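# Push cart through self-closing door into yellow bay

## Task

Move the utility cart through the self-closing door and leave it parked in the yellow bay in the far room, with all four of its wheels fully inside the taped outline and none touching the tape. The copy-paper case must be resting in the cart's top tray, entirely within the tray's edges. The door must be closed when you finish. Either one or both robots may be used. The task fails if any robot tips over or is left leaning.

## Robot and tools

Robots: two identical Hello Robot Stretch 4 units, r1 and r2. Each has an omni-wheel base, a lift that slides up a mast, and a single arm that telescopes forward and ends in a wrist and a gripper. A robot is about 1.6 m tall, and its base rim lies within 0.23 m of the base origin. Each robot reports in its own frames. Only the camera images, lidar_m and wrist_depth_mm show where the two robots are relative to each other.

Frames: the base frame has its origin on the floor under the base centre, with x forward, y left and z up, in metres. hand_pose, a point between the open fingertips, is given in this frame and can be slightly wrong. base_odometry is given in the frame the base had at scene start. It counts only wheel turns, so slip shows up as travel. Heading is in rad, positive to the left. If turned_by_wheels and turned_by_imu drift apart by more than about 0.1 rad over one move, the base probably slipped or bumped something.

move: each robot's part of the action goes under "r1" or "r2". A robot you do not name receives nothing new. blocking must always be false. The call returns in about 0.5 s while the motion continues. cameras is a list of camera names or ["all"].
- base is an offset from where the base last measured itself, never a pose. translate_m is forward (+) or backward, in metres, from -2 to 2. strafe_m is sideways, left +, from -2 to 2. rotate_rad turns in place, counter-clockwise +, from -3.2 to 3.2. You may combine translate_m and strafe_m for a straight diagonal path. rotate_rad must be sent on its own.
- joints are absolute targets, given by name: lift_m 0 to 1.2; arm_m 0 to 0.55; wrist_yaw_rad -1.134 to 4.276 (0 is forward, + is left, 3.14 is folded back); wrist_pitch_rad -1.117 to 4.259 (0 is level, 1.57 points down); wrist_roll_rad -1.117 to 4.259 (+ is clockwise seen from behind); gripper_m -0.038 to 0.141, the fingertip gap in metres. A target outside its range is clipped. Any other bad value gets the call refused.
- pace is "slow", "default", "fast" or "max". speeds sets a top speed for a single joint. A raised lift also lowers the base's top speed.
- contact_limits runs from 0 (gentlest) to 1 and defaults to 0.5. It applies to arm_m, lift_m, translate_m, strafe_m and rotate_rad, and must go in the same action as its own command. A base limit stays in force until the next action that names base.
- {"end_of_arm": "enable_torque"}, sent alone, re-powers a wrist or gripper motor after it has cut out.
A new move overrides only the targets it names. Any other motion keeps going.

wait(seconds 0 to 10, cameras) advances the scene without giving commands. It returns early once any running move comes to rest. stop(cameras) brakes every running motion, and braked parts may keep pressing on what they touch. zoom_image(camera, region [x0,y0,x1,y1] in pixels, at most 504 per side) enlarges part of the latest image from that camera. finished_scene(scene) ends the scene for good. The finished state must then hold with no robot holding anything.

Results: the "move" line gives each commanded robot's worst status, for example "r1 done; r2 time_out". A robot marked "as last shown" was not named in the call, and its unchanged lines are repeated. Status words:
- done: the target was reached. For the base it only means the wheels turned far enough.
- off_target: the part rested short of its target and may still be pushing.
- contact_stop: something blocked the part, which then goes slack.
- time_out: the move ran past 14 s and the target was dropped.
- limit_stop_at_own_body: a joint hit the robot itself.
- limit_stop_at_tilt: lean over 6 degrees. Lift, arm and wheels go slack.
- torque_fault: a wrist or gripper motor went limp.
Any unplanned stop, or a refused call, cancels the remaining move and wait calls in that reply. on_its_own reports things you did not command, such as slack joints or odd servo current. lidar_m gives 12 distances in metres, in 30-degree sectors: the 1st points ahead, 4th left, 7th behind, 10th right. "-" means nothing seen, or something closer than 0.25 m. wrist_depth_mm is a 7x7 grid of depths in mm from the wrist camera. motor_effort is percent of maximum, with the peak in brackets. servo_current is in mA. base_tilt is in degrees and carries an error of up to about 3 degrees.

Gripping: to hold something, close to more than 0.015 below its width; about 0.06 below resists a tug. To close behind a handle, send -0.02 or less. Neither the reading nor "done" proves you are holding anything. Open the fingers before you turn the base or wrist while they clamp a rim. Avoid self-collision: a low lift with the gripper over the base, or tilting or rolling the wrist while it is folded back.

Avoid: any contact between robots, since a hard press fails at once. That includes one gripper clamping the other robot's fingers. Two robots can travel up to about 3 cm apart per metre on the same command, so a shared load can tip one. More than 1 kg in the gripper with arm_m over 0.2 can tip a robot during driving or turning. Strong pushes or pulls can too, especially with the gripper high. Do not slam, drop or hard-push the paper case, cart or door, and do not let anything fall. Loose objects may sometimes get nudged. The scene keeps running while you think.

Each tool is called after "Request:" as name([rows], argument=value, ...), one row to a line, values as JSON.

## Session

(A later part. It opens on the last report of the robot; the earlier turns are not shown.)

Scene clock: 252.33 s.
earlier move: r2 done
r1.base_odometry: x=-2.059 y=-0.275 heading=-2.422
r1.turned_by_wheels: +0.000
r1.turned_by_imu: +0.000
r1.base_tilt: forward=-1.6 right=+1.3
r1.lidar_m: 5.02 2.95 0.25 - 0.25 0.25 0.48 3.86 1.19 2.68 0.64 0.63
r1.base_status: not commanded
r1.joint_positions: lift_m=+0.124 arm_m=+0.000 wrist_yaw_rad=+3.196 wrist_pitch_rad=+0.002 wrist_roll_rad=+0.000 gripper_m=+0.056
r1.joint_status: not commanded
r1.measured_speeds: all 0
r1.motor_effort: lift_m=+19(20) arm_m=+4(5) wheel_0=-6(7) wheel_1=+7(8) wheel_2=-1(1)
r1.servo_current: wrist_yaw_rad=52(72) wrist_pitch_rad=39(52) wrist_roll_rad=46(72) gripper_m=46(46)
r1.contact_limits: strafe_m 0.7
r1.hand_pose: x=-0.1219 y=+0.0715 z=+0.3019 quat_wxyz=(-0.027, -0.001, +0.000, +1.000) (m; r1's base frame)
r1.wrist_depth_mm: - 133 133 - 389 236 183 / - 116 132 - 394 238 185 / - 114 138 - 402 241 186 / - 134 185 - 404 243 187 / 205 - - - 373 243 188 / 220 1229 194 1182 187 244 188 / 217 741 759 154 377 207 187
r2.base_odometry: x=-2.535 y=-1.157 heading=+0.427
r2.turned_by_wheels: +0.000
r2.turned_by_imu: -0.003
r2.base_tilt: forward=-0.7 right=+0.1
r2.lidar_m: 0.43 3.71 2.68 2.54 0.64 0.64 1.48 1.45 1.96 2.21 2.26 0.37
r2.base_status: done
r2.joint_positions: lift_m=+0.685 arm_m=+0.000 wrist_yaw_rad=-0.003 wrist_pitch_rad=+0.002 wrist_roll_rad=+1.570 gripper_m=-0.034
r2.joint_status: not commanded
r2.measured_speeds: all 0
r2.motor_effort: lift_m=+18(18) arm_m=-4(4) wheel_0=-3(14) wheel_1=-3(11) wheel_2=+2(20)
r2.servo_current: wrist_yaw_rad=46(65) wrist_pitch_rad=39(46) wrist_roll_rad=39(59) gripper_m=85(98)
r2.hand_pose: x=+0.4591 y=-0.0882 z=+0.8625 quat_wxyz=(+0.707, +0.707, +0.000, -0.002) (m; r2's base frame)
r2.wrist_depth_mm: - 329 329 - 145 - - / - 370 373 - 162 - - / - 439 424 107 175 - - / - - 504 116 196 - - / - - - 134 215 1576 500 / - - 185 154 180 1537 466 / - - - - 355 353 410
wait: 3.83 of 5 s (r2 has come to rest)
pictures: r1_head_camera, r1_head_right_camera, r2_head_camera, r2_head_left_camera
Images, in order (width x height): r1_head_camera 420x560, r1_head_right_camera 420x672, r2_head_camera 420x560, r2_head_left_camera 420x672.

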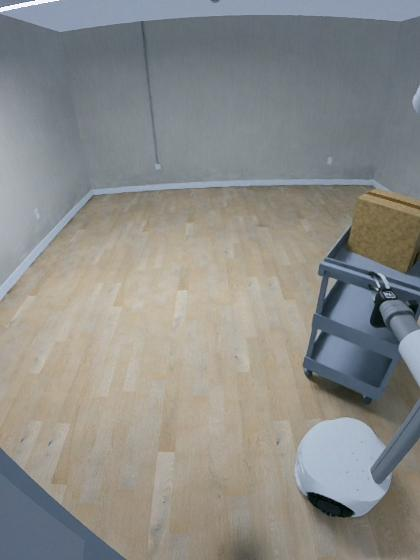

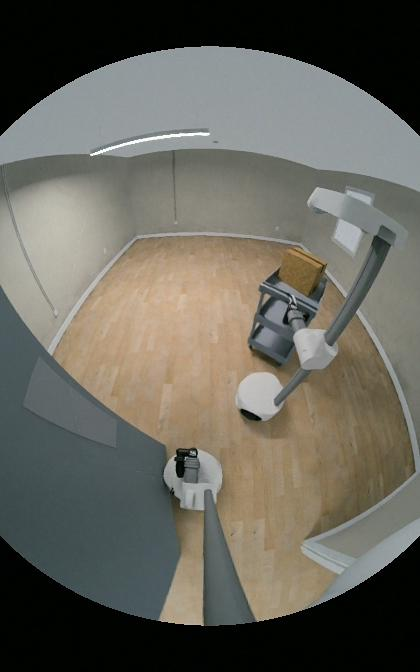

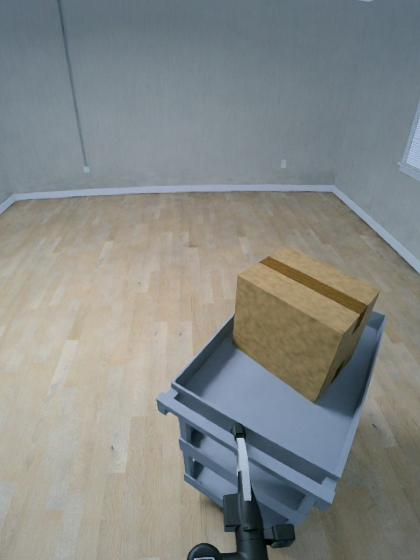

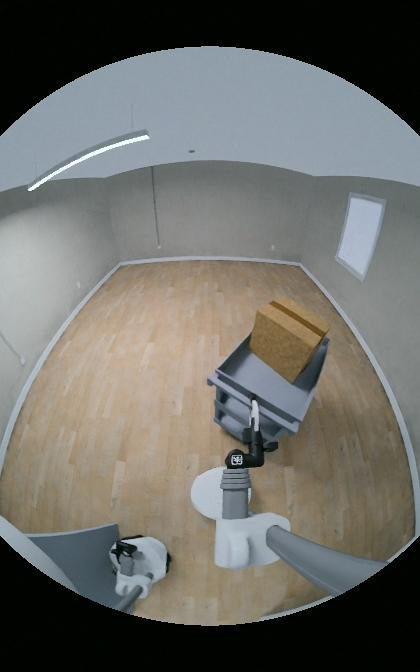

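Request:
move(blocking=false, r2={"base":{"translate_m":-0.35}})

Request:
wait(seconds=3, cameras=["r1_head_right_camera","r1_head_camera","r2_head_left_camera","r2_head_camera","r2_head_right_camera"])

Scene clock: 281.63 s.
move: r2 moving
r1: as last shown
r1.lidar_m: 5.02 2.96 0.25 - 0.25 0.25 0.50 3.81 1.17 2.69 0.63 0.59
r1.motor_effort: lift_m=+19(19) arm_m=+5(5) wheel_0=-6(7) wheel_1=+7(7) wheel_2=-1(1)
r1.servo_current: wrist_yaw_rad=46(65) wrist_pitch_rad=46(46) wrist_roll_rad=52(65) gripper_m=46(46)
r1.contact_limits: strafe_m 0.7
r1.wrist_depth_mm: - 133 133 - 392 236 182 / - 116 133 - 394 237 185 / - 114 138 - 402 242 186 / - 134 185 - 404 243 187 / 206 - - - 375 244 187 / 218 1205 193 1160 187 244 187 / 219 759 759 153 375 208 188
r2.base_odometry: x=-2.564 y=-1.170 heading=+0.427
r2.turned_by_wheels: -0.001
r2.turned_by_imu: +0.000
r2.base_tilt: forward=-0.7 right=+0.1
r2.lidar_m: 0.44 3.70 2.66 2.55 0.62 0.59 1.44 1.41 1.93 2.19 2.29 0.35
r2.base_status: translate_m moving
r2.joint_positions: lift_m=+0.685 arm_m=+0.000 wrist_yaw_rad=-0.003 wrist_pitch_rad=+0.002 wrist_roll_rad=+1.570 gripper_m=-0.034
r2.joint_status: not commanded
r2.measured_speeds: translate_m=-0.121 strafe_m=+0.000 rotate_rad=+0.002 lift_m=+0.000 arm_m=+0.000 wrist_yaw_rad=+0.000 wrist_pitch_rad=+0.000 wrist_roll_rad=+0.000
r2.motor_effort: lift_m=+18(18) arm_m=-4(4) wheel_0=-14(15) wheel_1=-10(10) wheel_2=+15(15)
r2.servo_current: wrist_yaw_rad=52(59) wrist_pitch_rad=46(46) wrist_roll_rad=52(65) gripper_m=85(91)
r2.hand_pose: x=+0.4591 y=-0.0882 z=+0.8625 quat_wxyz=(+0.707, +0.707, +0.000, -0.002) (m; r2's base frame)
r2.wrist_depth_mm: - 334 330 - 148 - - / - 370 375 102 161 - - / - 439 427 108 178 - - / - - 496 124 197 - - / - - - 137 216 1618 512 / - - 184 160 178 1499 477 / - - - - 355 355 407
pictures: none

Scene clock: 283.80 s.
earlier move: r2 done
r1.base_odometry: x=-2.059 y=-0.275 heading=-2.422
r1.turned_by_wheels: +0.000
r1.turned_by_imu: +0.000
r1.base_tilt: forward=-1.6 right=+1.2
r1.lidar_m: 5.00 2.94 0.25 - 0.25 0.25 0.46 3.86 1.14 0.51 0.39 0.45
r1.base_status: not commanded
r1.joint_positions: lift_m=+0.124 arm_m=+0.000 wrist_yaw_rad=+3.196 wrist_pitch_rad=+0.002 wrist_roll_rad=+0.000 gripper_m=+0.056
r1.joint_status: not commanded
r1.measured_speeds: all 0
r1.motor_effort: lift_m=+19(20) arm_m=+4(5) wheel_0=-6(7) wheel_1=+7(7) wheel_2=-1(1)
r1.servo_current: wrist_yaw_rad=46(72) wrist_pitch_rad=39(52) wrist_roll_rad=46(65) gripper_m=39(46)
r1.contact_limits: strafe_m 0.7
r1.hand_pose: x=-0.1219 y=+0.0715 z=+0.3019 quat_wxyz=(-0.027, -0.001, +0.000, +1.000) (m; r1's base frame)
r1.wrist_depth_mm: - 133 132 - 387 236 182 / - 116 133 - 394 238 184 / - 114 138 - 402 241 185 / - 134 185 - 404 242 186 / 206 - - - 375 244 188 / 219 1205 193 1182 188 245 188 / 218 759 759 153 373 206 187
r2.base_odometry: x=-2.854 y=-1.302 heading=+0.427
r2.turned_by_wheels: +0.000
r2.turned_by_imu: -0.002
r2.base_tilt: forward=-0.6 right=+0.1
r2.lidar_m: 0.44 3.72 2.66 0.50 0.41 0.45 4.23 1.14 1.48 2.20 2.31 0.33
r2.base_status: done
r2.joint_positions: lift_m=+0.685 arm_m=+0.000 wrist_yaw_rad=-0.005 wrist_pitch_rad=+0.002 wrist_roll_rad=+1.570 gripper_m=-0.034
r2.joint_status: not commanded
r2.measured_speeds: all 0
r2.motor_effort: lift_m=+17(18) arm_m=-4(5) wheel_0=-6(17) wheel_1=-4(11) wheel_2=+0(15)
r2.servo_current: wrist_yaw_rad=59(65) wrist_pitch_rad=39(46) wrist_roll_rad=52(65) gripper_m=85(91)
r2.hand_pose: x=+0.4589 y=-0.0887 z=+0.8625 quat_wxyz=(+0.707, +0.707, -0.001, -0.002) (m; r2's base frame)
r2.wrist_depth_mm: - 332 325 - 138 - - / - 373 375 - 151 - - / - 449 436 - 169 - - / - - 525 109 191 549 - / - - - 127 213 1576 500 / - - 185 149 178 1537 459 / - - - - 359 351 366
wait: 2.17 of 3 s (r2 has come to rest)
pictures: r1_head_camera, r1_head_right_camera, r2_head_camera, r2_head_left_camera, r2_head_right_camera
Images, in order (width x height): r1_head_camera 420x560, r1_head_right_camera 420x672, r2_head_camera 420x560, r2_head_left_camera 420x672, r2_head_right_camera 420x672.

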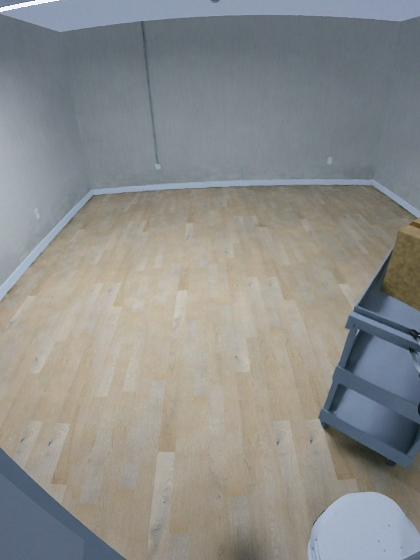

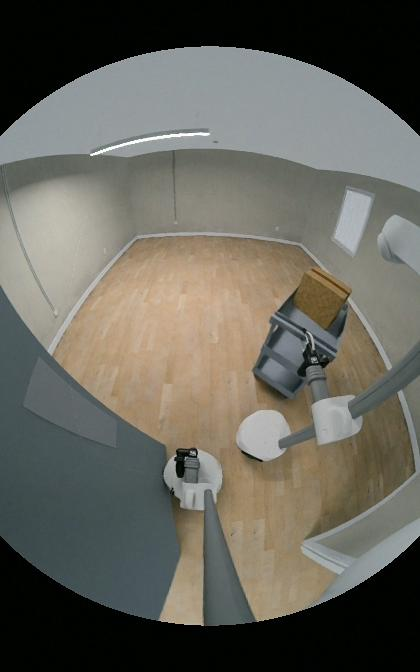

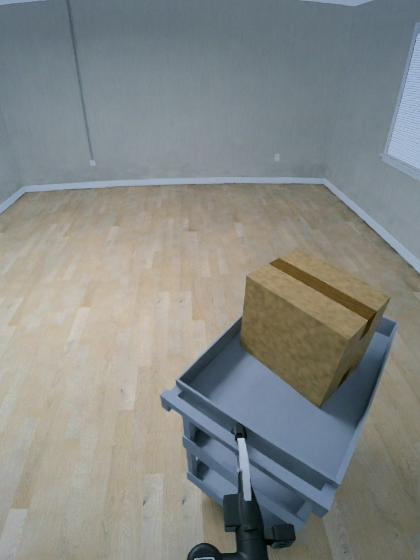

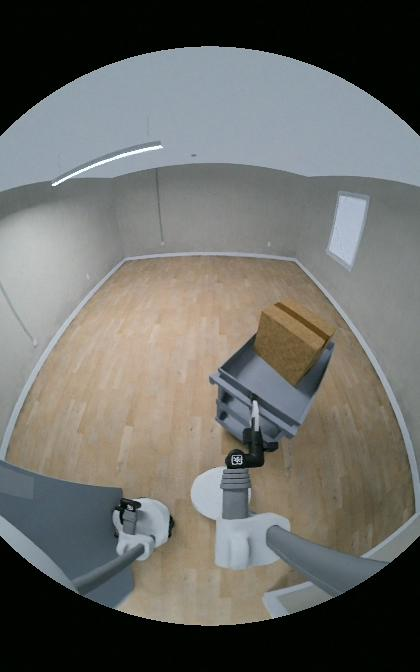

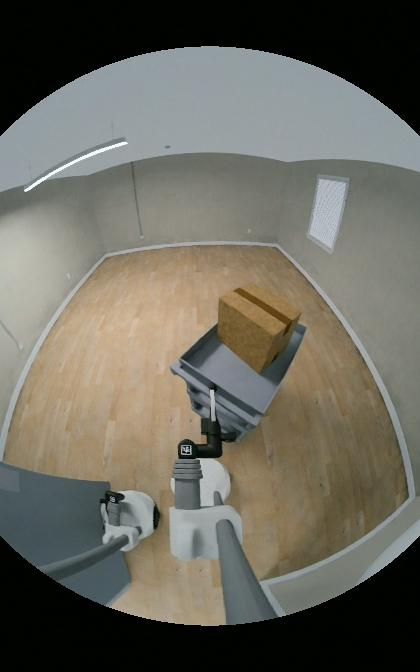

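Request:
move(blocking=false, r2={"base":{"translate_m":-0.5,"strafe_m":-0.03}})

Request:
wait(seconds=4, cameras=["r1_head_right_camera","r2_head_left_camera","r2_head_camera","r2_head_right_camera"])

Scene clock: 294.77 s.
move: r2 moving
r1: as last shown
r1.base_tilt: forward=-1.6 right=+1.3
r1.lidar_m: 5.00 2.95 0.25 - 0.25 0.25 0.50 3.87 1.16 0.42 0.39 0.46
r1.servo_current: wrist_yaw_rad=52(72) wrist_pitch_rad=46(52) wrist_roll_rad=65(65) gripper_m=39(46)
r1.contact_limits: strafe_m 0.7
r1.wrist_depth_mm: - 132 132 - 392 236 183 / - 116 132 - 397 239 184 / - 114 138 - 399 241 186 / - 134 184 - 407 241 186 / 206 - - - 377 243 187 / 220 1205 194 1182 188 244 187 / 217 750 759 153 375 208 187
r2.base_odometry: x=-2.882 y=-1.317 heading=+0.426
r2.turned_by_wheels: -0.001
r2.turned_by_imu: +0.000
r2.base_tilt: forward=-0.6 right=+0.1
r2.lidar_m: 0.42 3.75 2.68 0.47 0.39 0.47 4.19 1.10 1.46 2.20 2.28 0.32
r2.base_status: translate_m moving; strafe_m moving
r2.joint_positions: lift_m=+0.685 arm_m=+0.000 wrist_yaw_rad=-0.005 wrist_pitch_rad=+0.002 wrist_roll_rad=+1.570 gripper_m=-0.034
r2.joint_status: not commanded
r2.measured_speeds: translate_m=-0.121 strafe_m=-0.006 rotate_rad=-0.003 lift_m=+0.000 arm_m=+0.000 wrist_yaw_rad=+0.000 wrist_pitch_rad=+0.000 wrist_roll_rad=+0.000
r2.motor_effort: lift_m=+17(18) arm_m=-4(4) wheel_0=-11(15) wheel_1=-9(12) wheel_2=+12(15)
r2.servo_current: wrist_yaw_rad=52(52) wrist_pitch_rad=39(46) wrist_roll_rad=39(59) gripper_m=85(91)
r2.hand_pose: x=+0.4589 y=-0.0887 z=+0.8625 quat_wxyz=(+0.707, +0.707, -0.001, -0.002) (m; r2's base frame)
r2.wrist_depth_mm: - 327 327 - 139 - - / - 373 377 - 153 - - / - 449 439 - 170 - - / - - 521 112 193 559 - / - - - 128 219 1618 508 / - - 185 150 178 1464 462 / - - - - 357 351 366
pictures: none

Scene clock: 297.43 s.
earlier move: r2 done
r1.base_odometry: x=-2.059 y=-0.275 heading=-2.422
r1.turned_by_wheels: +0.000
r1.turned_by_imu: +0.000
r1.base_tilt: forward=-1.6 right=+1.3
r1.lidar_m: 5.02 2.93 0.25 - 0.25 0.25 0.48 3.86 0.37 0.35 0.56 3.84
r1.base_status: not commanded
r1.joint_positions: lift_m=+0.124 arm_m=+0.000 wrist_yaw_rad=+3.196 wrist_pitch_rad=+0.002 wrist_roll_rad=+0.000 gripper_m=+0.056
r1.joint_status: not commanded
r1.measured_speeds: all 0
r1.motor_effort: lift_m=+19(20) arm_m=+5(5) wheel_0=-6(7) wheel_1=+7(7) wheel_2=-1(1)
r1.servo_current: wrist_yaw_rad=46(72) wrist_pitch_rad=39(52) wrist_roll_rad=39(65) gripper_m=46(52)
r1.contact_limits: strafe_m 0.7
r1.hand_pose: x=-0.1219 y=+0.0715 z=+0.3019 quat_wxyz=(-0.027, -0.001, +0.000, +1.000) (m; r1's base frame)
r1.wrist_depth_mm: - 133 132 - 387 236 182 / - 116 133 - 394 238 183 / - 114 138 - 402 240 185 / - 134 185 - 407 243 186 / 205 - - - 373 244 188 / 220 1205 193 1182 187 244 187 / 217 741 759 153 375 206 188
r2.base_odometry: x=-3.297 y=-1.536 heading=+0.427
r2.turned_by_wheels: +0.001
r2.turned_by_imu: +0.001
r2.base_tilt: forward=-0.7 right=+0.0
r2.lidar_m: 0.43 3.72 0.35 0.35 0.72 0.94 3.59 0.65 0.81 2.11 2.27 0.32
r2.base_status: done
r2.joint_positions: lift_m=+0.685 arm_m=+0.000 wrist_yaw_rad=+0.000 wrist_pitch_rad=+0.002 wrist_roll_rad=+1.570 gripper_m=-0.034
r2.joint_status: not commanded
r2.measured_speeds: all 0
r2.motor_effort: lift_m=+17(18) arm_m=-4(4) wheel_0=-1(15) wheel_1=-2(12) wheel_2=+4(16)
r2.servo_current: wrist_yaw_rad=52(65) wrist_pitch_rad=39(46) wrist_roll_rad=33(59) gripper_m=91(98)
r2.hand_pose: x=+0.4593 y=-0.0874 z=+0.8625 quat_wxyz=(+0.707, +0.707, +0.001, -0.001) (m; r2's base frame)
r2.wrist_depth_mm: - 322 325 - 133 - - / - 370 373 - 147 - - / - 452 436 - 165 - - / - - 530 103 192 549 - / - - - 122 216 1576 500 / - - 186 144 178 1537 459 / - - - - 364 355 366
wait: 2.67 of 4 s (r2 has come to rest)
pictures: r1_head_right_camera, r2_head_camera, r2_head_left_camera, r2_head_right_camera
Images, in order (width x height): r1_head_right_camera 420x672, r2_head_camera 420x560, r2_head_left_camera 420x672, r2_head_right_camera 420x672.

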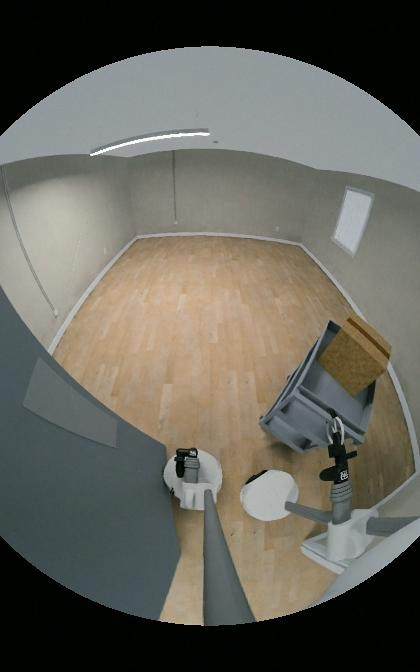

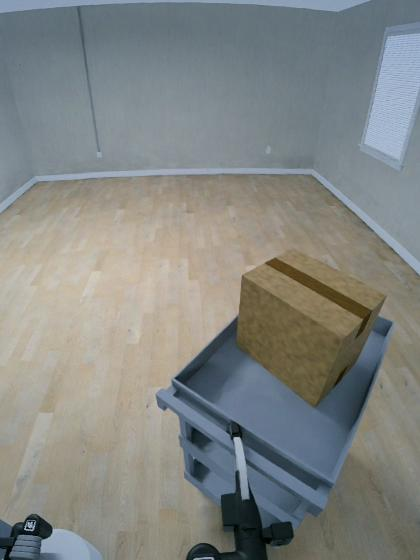

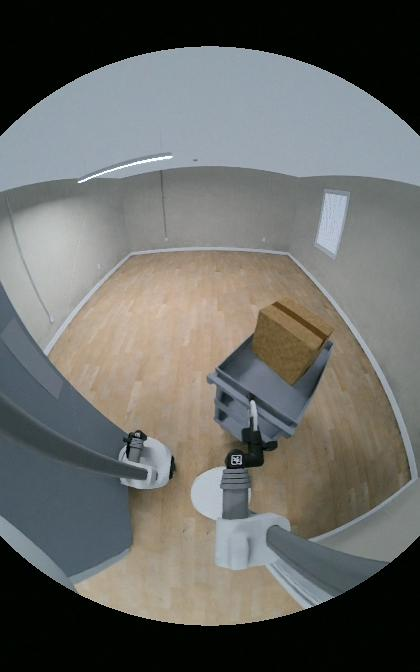

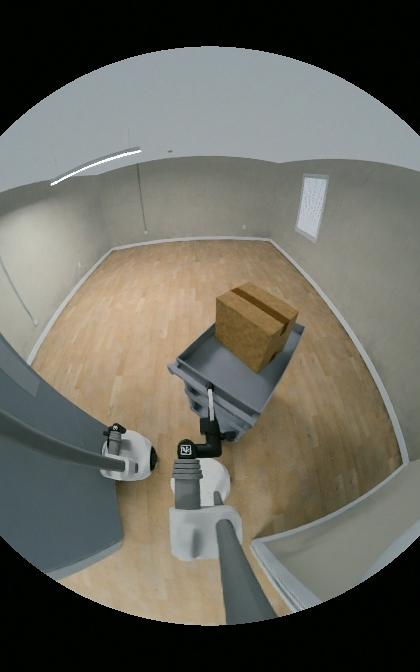

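Request:
move(blocking=false, r2={"base":{"strafe_m":-0.085},"joints":{"wrist_yaw_rad":0.38},"speeds":{"wrist_yaw_rad":0.5}})

Request:
wait(seconds=2)

Request:
wait(seconds=0.6, cameras=["r1_head_right_camera","r2_head_left_camera","r2_head_camera"])

Scene clock: 322.50 s.
move: r2 moving
r1: as last shown
r1.lidar_m: 5.00 2.96 0.25 - 0.25 0.25 0.46 3.84 0.39 0.39 0.56 1.01
r1.servo_current: wrist_yaw_rad=52(59) wrist_pitch_rad=39(52) wrist_roll_rad=52(65) gripper_m=46(46)
r1.contact_limits: strafe_m 0.7
r1.wrist_depth_mm: - 133 132 - 392 236 183 / - 116 133 - 392 237 185 / - 114 138 - 399 241 186 / - 134 185 - 404 242 187 / 205 - - - 373 244 187 / 219 1205 193 1160 188 243 187 / 220 759 741 153 377 208 187
r2.base_odometry: x=-3.281 y=-1.569 heading=+0.426
r2.turned_by_wheels: +0.000
r2.turned_by_imu: +0.000
r2.base_tilt: forward=-0.7 right=+0.1
r2.lidar_m: 0.42 3.80 0.40 0.41 0.75 1.02 3.62 0.63 0.82 2.06 2.24 0.33
r2.base_status: strafe_m moving
r2.joint_positions: lift_m=+0.685 arm_m=+0.000 wrist_yaw_rad=+0.187 wrist_pitch_rad=+0.002 wrist_roll_rad=+1.570 gripper_m=-0.034
r2.joint_status: wrist_yaw_rad moving
r2.measured_speeds: translate_m=+0.000 strafe_m=-0.143 rotate_rad=-0.001 lift_m=+0.000 arm_m=+0.000 wrist_yaw_rad=+0.509 wrist_pitch_rad=+0.000 wrist_roll_rad=+0.000
r2.motor_effort: lift_m=+17(17) arm_m=-4(4) wheel_0=+7(11) wheel_1=-11(11) wheel_2=+0(3)
r2.servo_current: wrist_yaw_rad=143(176) wrist_pitch_rad=39(46) wrist_roll_rad=39(52) gripper_m=91(91)
r2.hand_pose: x=+0.4706 y=-0.0321 z=+0.8625 quat_wxyz=(+0.704, +0.704, +0.067, +0.065) (m; r2's base frame)
r2.wrist_depth_mm: - 324 325 - - 112 - / - 387 387 - - - - / - - 473 - - - - / - - - - 175 544 525 / - - - - 215 1618 469 / - - 186 133 178 1499 430 / - - - - 382 1618 1118
pictures: none

Scene clock: 323.37 s.
earlier move: r2 off_target
r1.base_odometry: x=-2.059 y=-0.275 heading=-2.422
r1.turned_by_wheels: +0.000
r1.turned_by_imu: +0.000
r1.base_tilt: forward=-1.6 right=+1.3
r1.lidar_m: 5.00 2.93 0.25 - 0.25 0.25 0.45 3.82 0.44 0.44 0.57 0.99
r1.base_status: not commanded
r1.joint_positions: lift_m=+0.124 arm_m=+0.000 wrist_yaw_rad=+3.196 wrist_pitch_rad=+0.002 wrist_roll_rad=+0.000 gripper_m=+0.056
r1.joint_status: not commanded
r1.measured_speeds: all 0
r1.motor_effort: lift_m=+19(20) arm_m=+4(5) wheel_0=-6(7) wheel_1=+7(7) wheel_2=-1(1)
r1.servo_current: wrist_yaw_rad=33(78) wrist_pitch_rad=46(52) wrist_roll_rad=46(65) gripper_m=39(46)
r1.contact_limits: strafe_m 0.7
r1.hand_pose: x=-0.1219 y=+0.0715 z=+0.3019 quat_wxyz=(-0.027, -0.001, +0.000, +1.000) (m; r1's base frame)
r1.wrist_depth_mm: - 133 133 - 389 236 182 / - 116 132 - 394 238 184 / - 114 138 - 402 241 186 / - 134 185 - 404 242 187 / 205 - - - 375 242 187 / 219 1205 194 1160 187 243 187 / 217 759 741 153 377 207 188
r2.base_odometry: x=-3.261 y=-1.614 heading=+0.427
r2.turned_by_wheels: +0.000
r2.turned_by_imu: +0.000
r2.base_tilt: forward=-0.7 right=+0.0
r2.lidar_m: 0.39 0.53 0.45 0.43 0.79 3.69 3.64 0.62 0.79 2.09 2.15 0.36
r2.base_status: done
r2.joint_positions: lift_m=+0.685 arm_m=+0.000 wrist_yaw_rad=+0.357 wrist_pitch_rad=+0.002 wrist_roll_rad=+1.570 gripper_m=-0.034
r2.joint_status: wrist_yaw_rad off_target (ended at +0.357, target +0.380)
r2.measured_speeds: all 0
r2.on_its_own: wrist_yaw_rad is at rest, and its servo_current (143 mA) is outside its rest range (0 to 104 mA)
r2.motor_effort: lift_m=+17(18) arm_m=+4(4) wheel_0=+2(11) wheel_1=-3(11) wheel_2=+0(3)
r2.servo_current: wrist_yaw_rad=143(234) wrist_pitch_rad=33(46) wrist_roll_rad=46(59) gripper_m=85(91)
r2.hand_pose: x=+0.4716 y=+0.0188 z=+0.8625 quat_wxyz=(+0.696, +0.695, +0.126, +0.125) (m; r2's base frame)
r2.wrist_depth_mm: - - - - - - - / - - - - - - - / - - - - - - - / - - - - - - 466 / - - - - - 1499 445 / - - - - 167 384 389 / - - - - - 1576 1118
wait: 0.87 of 2 s (r2 has come to rest)
pictures: none

Scene clock: 323.97 s.
r1.base_odometry: x=-2.059 y=-0.275 heading=-2.422
r1.turned_by_wheels: +0.000
r1.turned_by_imu: +0.000
r1.base_tilt: forward=-1.6 right=+1.2
r1.lidar_m: 5.03 2.95 0.25 - 0.25 0.25 0.49 3.85 0.45 0.43 0.55 1.01
r1.base_status: not commanded
r1.joint_positions: lift_m=+0.124 arm_m=+0.000 wrist_yaw_rad=+3.196 wrist_pitch_rad=+0.002 wrist_roll_rad=+0.000 gripper_m=+0.056
r1.joint_status: not commanded
r1.measured_speeds: all 0
r1.motor_effort: lift_m=+19(20) arm_m=+5(5) wheel_0=-6(7) wheel_1=+7(7) wheel_2=-1(1)
r1.servo_current: wrist_yaw_rad=46(78) wrist_pitch_rad=39(52) wrist_roll_rad=59(65) gripper_m=33(46)
r1.contact_limits: strafe_m 0.7
r1.hand_pose: x=-0.1219 y=+0.0715 z=+0.3019 quat_wxyz=(-0.027, -0.001, +0.000, +1.000) (m; r1's base frame)
r1.wrist_depth_mm: - 133 132 - 389 236 182 / - 116 133 - 394 236 185 / - 114 138 - 402 241 186 / - 134 185 - 404 242 186 / 206 - - - 375 244 187 / 219 1205 193 1160 187 244 187 / 218 750 750 153 375 206 188
r2.base_odometry: x=-3.261 y=-1.614 heading=+0.427
r2.turned_by_wheels: +0.000
r2.turned_by_imu: +0.000
r2.base_tilt: forward=-0.7 right=+0.0
r2.lidar_m: 0.42 0.56 0.45 0.44 0.83 3.70 3.64 0.59 0.80 2.03 2.19 0.35
r2.base_status: done
r2.joint_positions: lift_m=+0.685 arm_m=+0.000 wrist_yaw_rad=+0.357 wrist_pitch_rad=+0.002 wrist_roll_rad=+1.570 gripper_m=-0.034
r2.joint_status: wrist_yaw_rad off_target (ended at +0.357, target +0.380)
r2.measured_speeds: all 0
r2.on_its_own: wrist_yaw_rad is at rest, and its servo_current (150 mA) is outside its rest range (0 to 104 mA)
r2.motor_effort: lift_m=+17(18) arm_m=+4(4) wheel_0=+2(11) wheel_1=-3(11) wheel_2=-1(3)
r2.servo_current: wrist_yaw_rad=150(234) wrist_pitch_rad=39(46) wrist_roll_rad=39(59) gripper_m=85(91)
r2.hand_pose: x=+0.4716 y=+0.0188 z=+0.8625 quat_wxyz=(+0.696, +0.695, +0.126, +0.125) (m; r2's base frame)
r2.wrist_depth_mm: - - - - - - - / - - - - - - - / - - - - - - - / - - - - - - 462 / - - - - - 1499 449 / - - - - 168 382 387 / - - - - - 1576 1138
wait: 0.60 s; at rest by 0.27 s
pictures: r1_head_right_camera, r2_head_camera, r2_head_left_camera
Images, in order (width x height): r1_head_right_camera 420x672, r2_head_camera 420x560, r2_head_left_camera 420x672.

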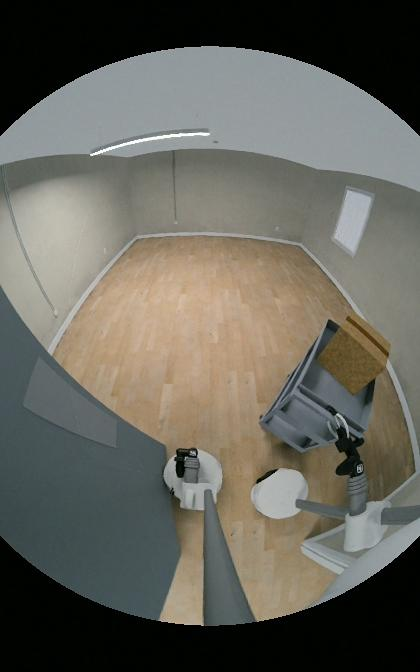

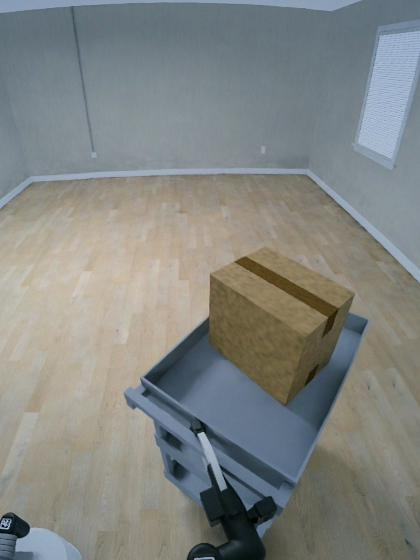

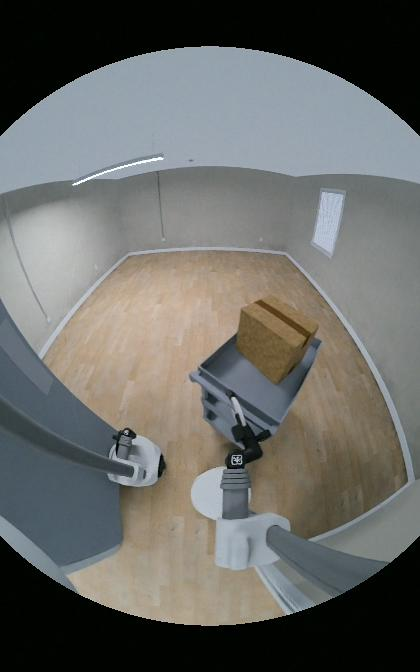

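Request:
move(blocking=false, r2={"base":{"translate_m":0.8,"strafe_m":-0.15},"joints":{"wrist_yaw_rad":0}})

Request:
wait(seconds=5, cameras=["r1_head_right_camera","r2_head_camera","r2_head_left_camera"])

Scene clock: 345.10 s.
move: r2 moving
r1: as last shown
r1.base_tilt: forward=-1.6 right=+1.3
r1.lidar_m: 5.02 2.99 0.25 - 0.25 0.25 0.48 3.84 0.44 0.42 0.59 0.97
r1.motor_effort: lift_m=+19(20) arm_m=+4(5) wheel_0=-6(7) wheel_1=+7(7) wheel_2=-1(1)
r1.servo_current: wrist_yaw_rad=39(59) wrist_pitch_rad=39(46) wrist_roll_rad=39(65) gripper_m=39(46)
r1.contact_limits: strafe_m 0.7
r1.wrist_depth_mm: - 133 133 - 389 236 182 / - 116 133 - 394 237 185 / - 114 138 - 397 241 186 / - 134 185 - 404 243 186 / 204 - - - 373 244 187 / 220 1229 194 1182 188 244 187 / 218 759 759 154 375 207 187
r2.base_odometry: x=-3.231 y=-1.606 heading=+0.428
r2.turned_by_wheels: +0.002
r2.turned_by_imu: +0.003
r2.base_tilt: forward=-0.7 right=+0.0
r2.lidar_m: 0.44 0.54 0.47 0.45 0.79 3.74 3.66 0.59 0.84 2.09 2.17 0.34
r2.base_status: translate_m moving; strafe_m moving
r2.joint_positions: lift_m=+0.685 arm_m=+0.000 wrist_yaw_rad=+0.112 wrist_pitch_rad=+0.002 wrist_roll_rad=+1.570 gripper_m=-0.034
r2.joint_status: wrist_yaw_rad moving
r2.measured_speeds: translate_m=+0.122 strafe_m=-0.026 rotate_rad=-0.002 lift_m=+0.000 arm_m=+0.000 wrist_yaw_rad=-0.574 wrist_pitch_rad=+0.000 wrist_roll_rad=+0.000
r2.motor_effort: lift_m=+18(18) arm_m=+4(4) wheel_0=+25(27) wheel_1=+10(11) wheel_2=-10(15)
r2.servo_current: wrist_yaw_rad=702(735) wrist_pitch_rad=39(46) wrist_roll_rad=39(46) gripper_m=91(91)
r2.hand_pose: x=+0.4672 y=-0.0546 z=+0.8625 quat_wxyz=(+0.706, +0.706, +0.040, +0.039) (m; r2's base frame)
r2.wrist_depth_mm: 330 322 325 - - 116 - / - 368 370 - - 131 - / - 462 442 - 149 - - / - - - - 173 544 530 / - - - - 205 1618 488 / - - - 123 178 1618 1182 / - - - - 357 359 368
pictures: none

Scene clock: 348.77 s.
earlier move: r2 done
r1.base_odometry: x=-2.059 y=-0.275 heading=-2.422
r1.turned_by_wheels: +0.000
r1.turned_by_imu: +0.000
r1.base_tilt: forward=-1.6 right=+1.3
r1.lidar_m: 5.02 2.93 0.25 - 0.25 0.25 0.49 3.88 1.16 2.69 0.77 0.82
r1.base_status: not commanded
r1.joint_positions: lift_m=+0.124 arm_m=+0.000 wrist_yaw_rad=+3.196 wrist_pitch_rad=+0.002 wrist_roll_rad=+0.000 gripper_m=+0.056
r1.joint_status: not commanded
r1.measured_speeds: all 0
r1.motor_effort: lift_m=+19(20) arm_m=+4(5) wheel_0=-6(7) wheel_1=+7(7) wheel_2=-1(1)
r1.servo_current: wrist_yaw_rad=59(65) wrist_pitch_rad=46(52) wrist_roll_rad=52(78) gripper_m=39(52)
r1.contact_limits: strafe_m 0.7
r1.hand_pose: x=-0.1219 y=+0.0715 z=+0.3019 quat_wxyz=(-0.027, -0.001, +0.000, +1.000) (m; r1's base frame)
r1.wrist_depth_mm: - 133 133 - 392 236 183 / - 116 133 - 394 239 185 / - 114 138 - 399 241 186 / - 134 184 - 407 243 186 / 205 - - - 373 244 187 / 219 1205 193 1205 188 245 187 / 218 759 750 153 375 207 187
r2.base_odometry: x=-2.471 y=-1.420 heading=+0.425
r2.turned_by_wheels: -0.003
r2.turned_by_imu: -0.007
r2.base_tilt: forward=-0.7 right=+0.1
r2.lidar_m: 0.45 4.11 2.94 2.82 0.80 0.84 1.35 1.41 1.89 1.93 0.27 0.33
r2.base_status: done
r2.joint_positions: lift_m=+0.685 arm_m=+0.000 wrist_yaw_rad=-0.032 wrist_pitch_rad=+0.002 wrist_roll_rad=+1.570 gripper_m=-0.034
r2.joint_status: all done
r2.measured_speeds: all 0
r2.on_its_own: wrist_yaw_rad is at rest, and its servo_current (234 mA) is outside its rest range (0 to 104 mA)
r2.motor_effort: lift_m=+17(18) arm_m=+4(4) wheel_0=-10(27) wheel_1=+0(12) wheel_2=-11(20)
r2.servo_current: wrist_yaw_rad=234(735) wrist_pitch_rad=39(52) wrist_roll_rad=59(59) gripper_m=98(98)
r2.hand_pose: x=+0.4563 y=-0.0966 z=+0.8625 quat_wxyz=(+0.707, +0.707, -0.010, -0.012) (m; r2's base frame)
r2.wrist_depth_mm: - - - - - - - / - - - - - - - / - - - - - - - / - - - - - - 424 / - - - - - 1430 1182 / - - - - 165 345 1138 / - - - - - 1708 1182
wait: 3.67 of 5 s (r2 has come to rest)
pictures: r1_head_right_camera, r2_head_camera, r2_head_left_camera
Images, in order (width x height): r1_head_right_camera 420x672, r2_head_camera 420x560, r2_head_left_camera 420x672.

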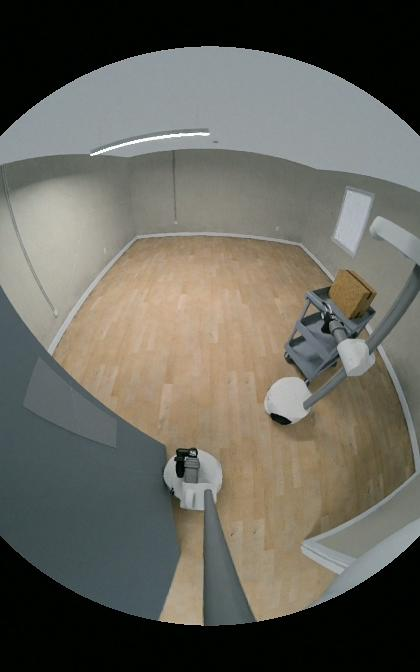

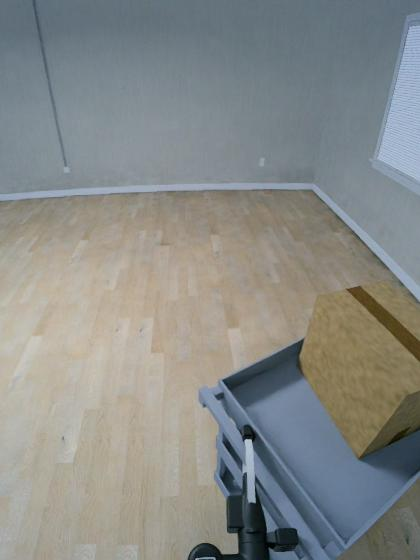

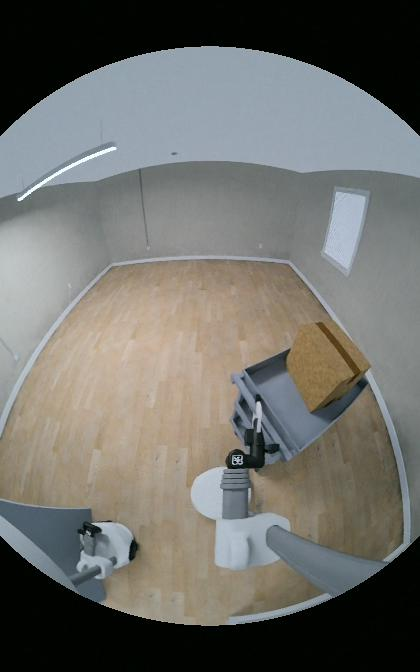

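Request:
move(blocking=false, r2={"base":{"strafe_m":0.9,"translate_m":0.08}})

Request:
wait(seconds=6, cameras=["r1_head_right_camera","r2_head_left_camera"])

Scene clock: 360.03 s.
move: r2 moving
r1: as last shown
r1.lidar_m: 5.01 2.94 0.25 - 0.25 0.25 0.51 3.86 1.16 2.73 0.75 0.80
r1.servo_current: wrist_yaw_rad=39(78) wrist_pitch_rad=39(46) wrist_roll_rad=46(65) gripper_m=52(52)
r1.contact_limits: strafe_m 0.7
r1.wrist_depth_mm: - 133 132 - 389 236 182 / - 116 133 - 397 237 184 / - 114 138 - 399 241 185 / - 134 185 - 404 243 186 / 205 - - - 375 244 187 / 220 1205 193 1182 187 244 187 / 218 759 750 153 377 207 187
r2.base_odometry: x=-2.482 y=-1.387 heading=+0.422
r2.turned_by_wheels: -0.003
r2.turned_by_imu: -0.006
r2.base_tilt: forward=-0.7 right=+0.1
r2.lidar_m: 0.48 4.12 2.95 2.79 0.79 0.81 1.37 1.43 1.90 1.96 0.28 0.34
r2.base_status: translate_m moving; strafe_m moving
r2.joint_positions: lift_m=+0.685 arm_m=+0.000 wrist_yaw_rad=-0.032 wrist_pitch_rad=+0.002 wrist_roll_rad=+1.570 gripper_m=-0.034
r2.joint_status: not commanded
r2.measured_speeds: translate_m=+0.009 strafe_m=+0.135 rotate_rad=-0.007 lift_m=+0.000 arm_m=+0.000 wrist_yaw_rad=+0.000 wrist_pitch_rad=+0.000 wrist_roll_rad=+0.000
r2.motor_effort: lift_m=+17(17) arm_m=+4(4) wheel_0=-22(24) wheel_1=+7(8) wheel_2=-14(15)
r2.servo_current: wrist_yaw_rad=208(234) wrist_pitch_rad=39(46) wrist_roll_rad=52(52) gripper_m=91(98)
r2.hand_pose: x=+0.4563 y=-0.0966 z=+0.8625 quat_wxyz=(+0.707, +0.707, -0.010, -0.012) (m; r2's base frame)
r2.wrist_depth_mm: - - - - - - - / - - - - - - - / - - - - - - - / - - - - - - 436 / - - - - - 1397 1182 / - - - - 165 342 1182 / - - - - - 1708 1205
pictures: none

Scene clock: 363.93 s.
earlier move: r2 done
r1.base_odometry: x=-2.059 y=-0.275 heading=-2.422
r1.turned_by_wheels: +0.000
r1.turned_by_imu: +0.000
r1.base_tilt: forward=-1.6 right=+1.2
r1.lidar_m: 0.49 0.52 0.25 - 0.25 0.25 0.50 3.87 1.18 2.73 2.81 1.10
r1.base_status: not commanded
r1.joint_positions: lift_m=+0.124 arm_m=+0.000 wrist_yaw_rad=+3.196 wrist_pitch_rad=+0.002 wrist_roll_rad=+0.000 gripper_m=+0.056
r1.joint_status: not commanded
r1.measured_speeds: all 0
r1.motor_effort: lift_m=+19(20) arm_m=+4(5) wheel_0=-6(7) wheel_1=+7(7) wheel_2=-1(1)
r1.servo_current: wrist_yaw_rad=52(78) wrist_pitch_rad=39(52) wrist_roll_rad=39(78) gripper_m=39(52)
r1.contact_limits: strafe_m 0.7
r1.hand_pose: x=-0.1219 y=+0.0715 z=+0.3019 quat_wxyz=(-0.027, -0.001, +0.000, +1.000) (m; r1's base frame)
r1.wrist_depth_mm: - 133 133 - 389 236 182 / - 116 132 - 397 238 184 / - 114 138 - 402 241 186 / - 134 185 - 404 243 187 / 205 - - - 373 244 187 / 220 1205 193 1205 188 244 187 / 217 741 759 153 375 208 187
r2.base_odometry: x=-2.768 y=-0.567 heading=+0.425
r2.turned_by_wheels: +0.002
r2.turned_by_imu: -0.009
r2.base_tilt: forward=-0.7 right=+0.1
r2.lidar_m: 0.43 2.90 2.03 1.91 2.00 0.49 0.50 0.52 2.03 2.81 0.33 0.32
r2.base_status: done
r2.joint_positions: lift_m=+0.685 arm_m=+0.000 wrist_yaw_rad=+0.004 wrist_pitch_rad=+0.002 wrist_roll_rad=+1.570 gripper_m=-0.034
r2.joint_status: not commanded
r2.measured_speeds: all 0
r2.on_its_own: wrist_yaw_rad moved +0.036 to your old target +0.000
r2.motor_effort: lift_m=+17(18) arm_m=+4(4) wheel_0=-2(30) wheel_1=+0(10) wheel_2=-4(16)
r2.servo_current: wrist_yaw_rad=46(234) wrist_pitch_rad=39(52) wrist_roll_rad=39(59) gripper_m=91(98)
r2.hand_pose: x=+0.4596 y=-0.0862 z=+0.8625 quat_wxyz=(+0.707, +0.707, +0.002, +0.001) (m; r2's base frame)
r2.wrist_depth_mm: - 340 336 - - - - / - 387 392 - - - - / - - 466 - 164 163 - / - - - - 184 1537 488 / - - - 119 216 1576 1182 / - - 186 141 178 1537 1160 / - - - - 340 1618 1138
wait: 3.90 of 6 s (r2 has come to rest)
pictures: r1_head_right_camera, r2_head_left_camera
Images, in order (width x height): r1_head_right_camera 420x672, r2_head_left_camera 420x672.

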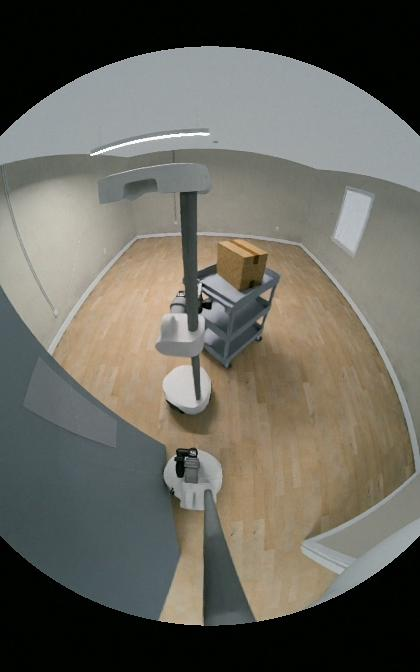

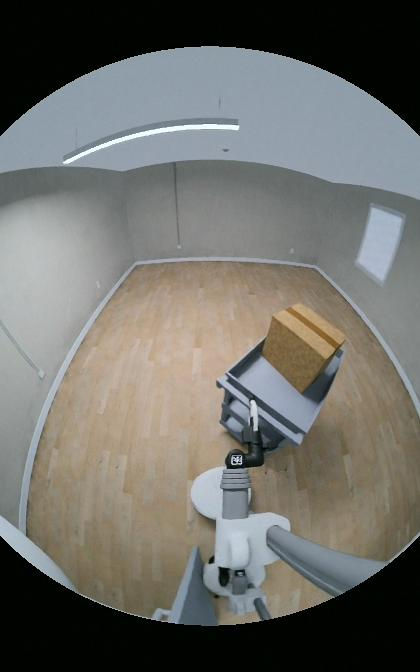

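Request:
move(blocking=false, r2={"base":{"strafe_m":-0.35}})

Request:
wait(seconds=3, cameras=["r1_head_right_camera","r2_head_left_camera","r2_head_camera"])

Scene clock: 372.77 s.
move: r2 moving
r1: as last shown
r1.base_tilt: forward=-1.6 right=+1.3
r1.lidar_m: 0.50 0.52 0.25 - 0.25 0.25 0.48 3.84 1.18 2.68 2.81 1.05
r1.motor_effort: lift_m=+20(20) arm_m=+4(5) wheel_0=-7(7) wheel_1=+7(7) wheel_2=-1(1)
r1.servo_current: wrist_yaw_rad=33(65) wrist_pitch_rad=33(52) wrist_roll_rad=39(59) gripper_m=39(46)
r1.contact_limits: strafe_m 0.7
r1.wrist_depth_mm: - 133 133 - 389 236 183 / - 116 133 - 397 238 183 / - 114 138 - 402 241 186 / - 134 185 - 402 241 187 / 204 - - - 373 244 187 / 218 1205 193 1182 187 244 187 / 218 759 759 153 375 207 187
r2.base_odometry: x=-2.754 y=-0.599 heading=+0.426
r2.turned_by_wheels: +0.001
r2.turned_by_imu: +0.003
r2.base_tilt: forward=-0.7 right=+0.0
r2.lidar_m: 0.42 2.94 2.09 1.95 2.04 0.52 0.50 0.55 2.03 2.79 0.31 0.32
r2.base_status: strafe_m moving
r2.joint_positions: lift_m=+0.685 arm_m=+0.000 wrist_yaw_rad=+0.013 wrist_pitch_rad=+0.002 wrist_roll_rad=+1.570 gripper_m=-0.034
r2.joint_status: not commanded
r2.measured_speeds: translate_m=+0.000 strafe_m=-0.140 rotate_rad=+0.001 lift_m=+0.000 arm_m=+0.000 wrist_yaw_rad=+0.023 wrist_pitch_rad=+0.000 wrist_roll_rad=+0.000
r2.motor_effort: lift_m=+17(18) arm_m=+4(4) wheel_0=+24(24) wheel_1=-7(11) wheel_2=+0(4)
r2.servo_current: wrist_yaw_rad=72(78) wrist_pitch_rad=46(46) wrist_roll_rad=46(52) gripper_m=85(91)
r2.hand_pose: x=+0.4604 y=-0.0836 z=+0.8625 quat_wxyz=(+0.707, +0.707, +0.006, +0.004) (m; r2's base frame)
r2.wrist_depth_mm: - 334 330 - - 117 - / - 379 387 - 132 132 - / - - 462 - 151 155 - / - - - - 175 1397 480 / - - - - 208 1618 1182 / - - - 133 178 1464 1138 / - - - - 338 1576 1118
pictures: none

Scene clock: 374.77 s.
earlier move: r2 done
r1.base_odometry: x=-2.059 y=-0.275 heading=-2.422
r1.turned_by_wheels: +0.000
r1.turned_by_imu: +0.000
r1.base_tilt: forward=-1.6 right=+1.3
r1.lidar_m: 0.54 2.98 0.25 - 0.26 0.25 0.50 3.84 1.18 2.70 2.83 0.55
r1.base_status: not commanded
r1.joint_positions: lift_m=+0.124 arm_m=+0.000 wrist_yaw_rad=+3.196 wrist_pitch_rad=+0.002 wrist_roll_rad=+0.000 gripper_m=+0.056
r1.joint_status: not commanded
r1.measured_speeds: all 0
r1.motor_effort: lift_m=+19(20) arm_m=+4(5) wheel_0=-6(7) wheel_1=+7(7) wheel_2=-1(1)
r1.servo_current: wrist_yaw_rad=52(65) wrist_pitch_rad=52(52) wrist_roll_rad=39(65) gripper_m=39(46)
r1.contact_limits: strafe_m 0.7
r1.hand_pose: x=-0.1219 y=+0.0715 z=+0.3019 quat_wxyz=(-0.027, -0.001, +0.000, +1.000) (m; r1's base frame)
r1.wrist_depth_mm: - 133 132 - 389 235 182 / - 116 133 - 394 238 185 / - 114 138 - 402 240 186 / - 134 185 - 404 242 186 / 205 - - - 375 243 187 / 219 1182 194 1182 187 244 187 / 219 750 759 153 375 207 188
r2.base_odometry: x=-2.624 y=-0.885 heading=+0.425
r2.turned_by_wheels: -0.001
r2.turned_by_imu: +0.001
r2.base_tilt: forward=-0.7 right=+0.1
r2.lidar_m: 0.42 3.40 2.41 2.27 0.69 0.53 0.55 1.61 2.03 2.46 0.49 0.38
r2.base_status: done
r2.joint_positions: lift_m=+0.685 arm_m=+0.000 wrist_yaw_rad=+0.005 wrist_pitch_rad=+0.002 wrist_roll_rad=+1.570 gripper_m=-0.034
r2.joint_status: not commanded
r2.measured_speeds: all 0
r2.motor_effort: lift_m=+17(18) arm_m=+4(4) wheel_0=+4(27) wheel_1=+0(11) wheel_2=+0(4)
r2.servo_current: wrist_yaw_rad=59(91) wrist_pitch_rad=46(52) wrist_roll_rad=46(59) gripper_m=91(91)
r2.hand_pose: x=+0.4597 y=-0.0859 z=+0.8625 quat_wxyz=(+0.707, +0.707, +0.003, +0.001) (m; r2's base frame)
r2.wrist_depth_mm: - 484 459 138 194 - - / - 399 397 143 201 759 - / - 430 421 150 208 - - / - 469 459 156 218 - - / - - 496 163 226 1863 - / - - 197 169 179 1618 484 / - - - - - 1756 1182
wait: 2.00 of 3 s (r2 has come to rest)
pictures: r1_head_right_camera, r2_head_camera, r2_head_left_camera
Images, in order (width x height): r1_head_right_camera 420x672, r2_head_camera 420x560, r2_head_left_camera 420x672.

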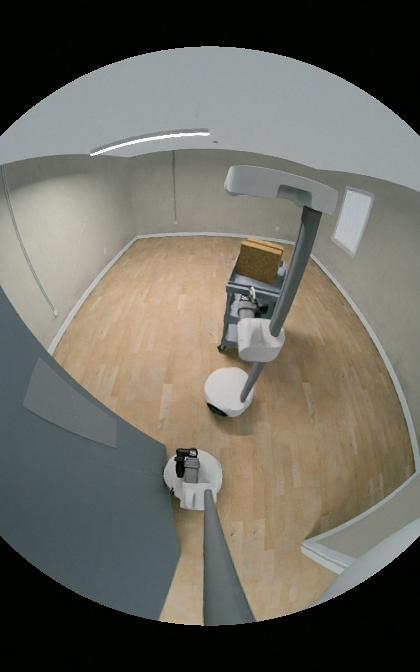

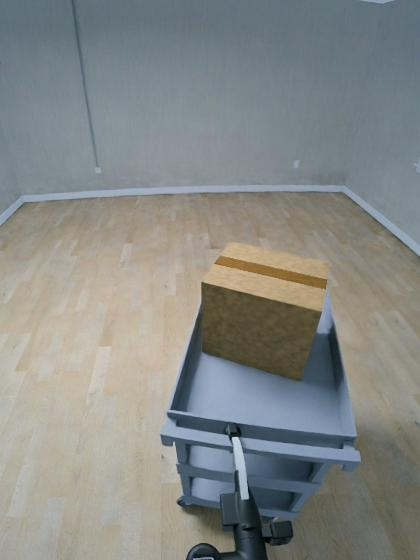

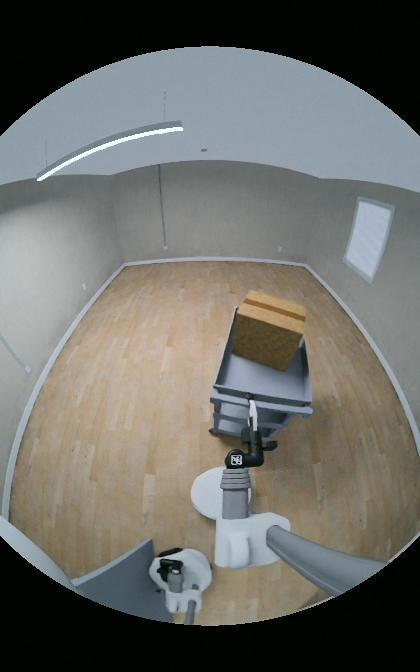

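Request:
move(blocking=false, r2={"base":{"strafe_m":-0.26}})

Request:
wait(seconds=3, cameras=["r1_head_right_camera","r2_head_left_camera","r2_head_camera"])

Scene clock: 381.03 s.
move: r2 moving
r1: as last shown
r1.lidar_m: 0.55 2.97 0.25 - 0.26 0.25 0.49 3.84 1.16 2.72 2.82 0.52
r1.motor_effort: lift_m=+19(20) arm_m=+5(5) wheel_0=-6(7) wheel_1=+7(7) wheel_2=-1(1)
r1.servo_current: wrist_yaw_rad=46(59) wrist_pitch_rad=46(46) wrist_roll_rad=65(65) gripper_m=46(46)
r1.contact_limits: strafe_m 0.7
r1.wrist_depth_mm: - 133 133 - 389 236 182 / - 116 132 - 392 238 185 / - 114 138 - 397 240 186 / - 134 185 - 404 243 186 / 205 - - - 373 244 187 / 220 1205 193 1182 188 244 187 / 219 759 759 153 375 206 187
r2.base_odometry: x=-2.609 y=-0.918 heading=+0.425
r2.turned_by_wheels: +0.000
r2.turned_by_imu: +0.001
r2.base_tilt: forward=-0.7 right=+0.0
r2.lidar_m: 0.42 3.42 2.44 2.30 0.71 0.55 0.59 1.56 1.98 2.43 2.50 0.42
r2.base_status: strafe_m moving
r2.joint_positions: lift_m=+0.685 arm_m=+0.000 wrist_yaw_rad=+0.007 wrist_pitch_rad=+0.002 wrist_roll_rad=+1.570 gripper_m=-0.034
r2.joint_status: not commanded
r2.measured_speeds: translate_m=+0.001 strafe_m=-0.141 rotate_rad=-0.004 lift_m=+0.000 arm_m=+0.000 wrist_yaw_rad=+0.000 wrist_pitch_rad=+0.000 wrist_roll_rad=+0.000
r2.motor_effort: lift_m=+17(17) arm_m=+4(4) wheel_0=+15(18) wheel_1=-8(9) wheel_2=+0(2)
r2.servo_current: wrist_yaw_rad=59(59) wrist_pitch_rad=33(46) wrist_roll_rad=46(52) gripper_m=91(98)
r2.hand_pose: x=+0.4599 y=-0.0854 z=+0.8625 quat_wxyz=(+0.707, +0.707, +0.003, +0.002) (m; r2's base frame)
r2.wrist_depth_mm: - - - 142 197 - - / - 397 399 147 204 778 - / - 427 421 151 211 - - / - 469 452 158 219 - - / - - 492 164 225 - - / - - - 169 179 1576 496 / - - - - - 1708 1205
pictures: none

Scene clock: 382.73 s.
earlier move: r2 done
r1.base_odometry: x=-2.059 y=-0.275 heading=-2.422
r1.turned_by_wheels: +0.000
r1.turned_by_imu: +0.000
r1.base_tilt: forward=-1.6 right=+1.3
r1.lidar_m: 1.44 2.99 0.25 - 0.25 0.25 0.49 3.83 1.17 2.72 0.72 0.63
r1.base_status: not commanded
r1.joint_positions: lift_m=+0.124 arm_m=+0.000 wrist_yaw_rad=+3.196 wrist_pitch_rad=+0.002 wrist_roll_rad=+0.000 gripper_m=+0.056
r1.joint_status: not commanded
r1.measured_speeds: all 0
r1.motor_effort: lift_m=+19(20) arm_m=+4(5) wheel_0=-6(7) wheel_1=+7(7) wheel_2=-1(1)
r1.servo_current: wrist_yaw_rad=59(59) wrist_pitch_rad=39(52) wrist_roll_rad=59(72) gripper_m=39(52)
r1.contact_limits: strafe_m 0.7
r1.hand_pose: x=-0.1219 y=+0.0715 z=+0.3019 quat_wxyz=(-0.027, -0.001, +0.000, +1.000) (m; r1's base frame)
r1.wrist_depth_mm: - 133 133 - 392 236 182 / - 116 133 - 394 238 185 / - 114 138 - 402 241 186 / - 134 185 - 404 242 187 / 205 - - - 375 243 187 / 220 1205 193 1182 188 244 187 / 217 750 741 154 375 208 187
r2.base_odometry: x=-2.517 y=-1.122 heading=+0.425
r2.turned_by_wheels: +0.000
r2.turned_by_imu: +0.001
r2.base_tilt: forward=-0.7 right=+0.1
r2.lidar_m: 0.37 3.78 2.66 2.52 0.74 0.66 - 1.51 2.00 2.22 2.29 0.44
r2.base_status: done
r2.joint_positions: lift_m=+0.685 arm_m=+0.000 wrist_yaw_rad=+0.007 wrist_pitch_rad=+0.002 wrist_roll_rad=+1.570 gripper_m=-0.034
r2.joint_status: not commanded
r2.measured_speeds: all 0
r2.motor_effort: lift_m=+17(18) arm_m=+4(4) wheel_0=+2(18) wheel_1=+0(11) wheel_2=+0(2)
r2.servo_current: wrist_yaw_rad=46(65) wrist_pitch_rad=46(52) wrist_roll_rad=46(59) gripper_m=85(98)
r2.hand_pose: x=+0.4599 y=-0.0854 z=+0.8625 quat_wxyz=(+0.707, +0.707, +0.003, +0.002) (m; r2's base frame)
r2.wrist_depth_mm: - - - 190 254 1661 1160 / - - - 187 248 1661 - / - - 445 182 243 831 - / - 449 452 179 238 831 - / - 459 459 176 235 831 - / - - 185 172 178 - - / - - 469 - 226 - -
wait: 1.70 of 3 s (r2 has come to rest)
pictures: r1_head_right_camera, r2_head_camera, r2_head_left_camera
Images, in order (width x height): r1_head_right_camera 420x672, r2_head_camera 420x560, r2_head_left_camera 420x672.

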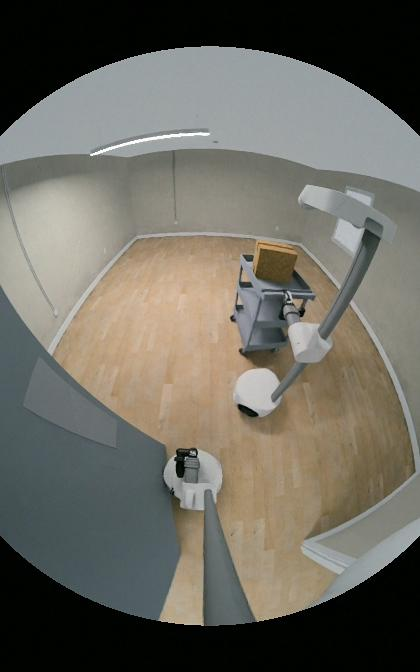

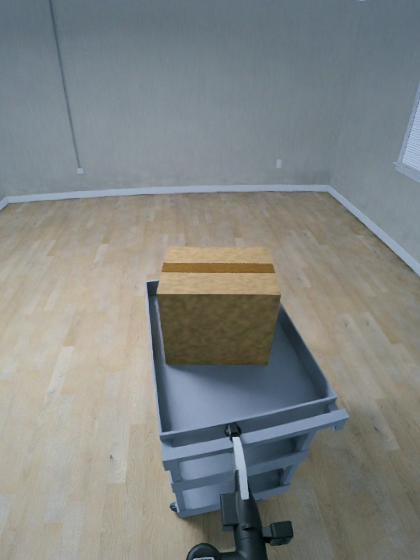

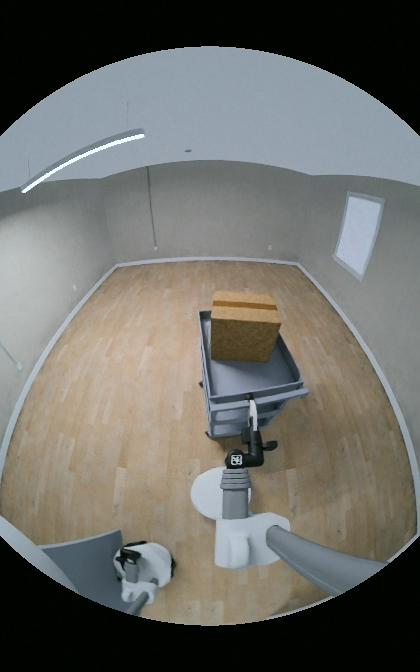

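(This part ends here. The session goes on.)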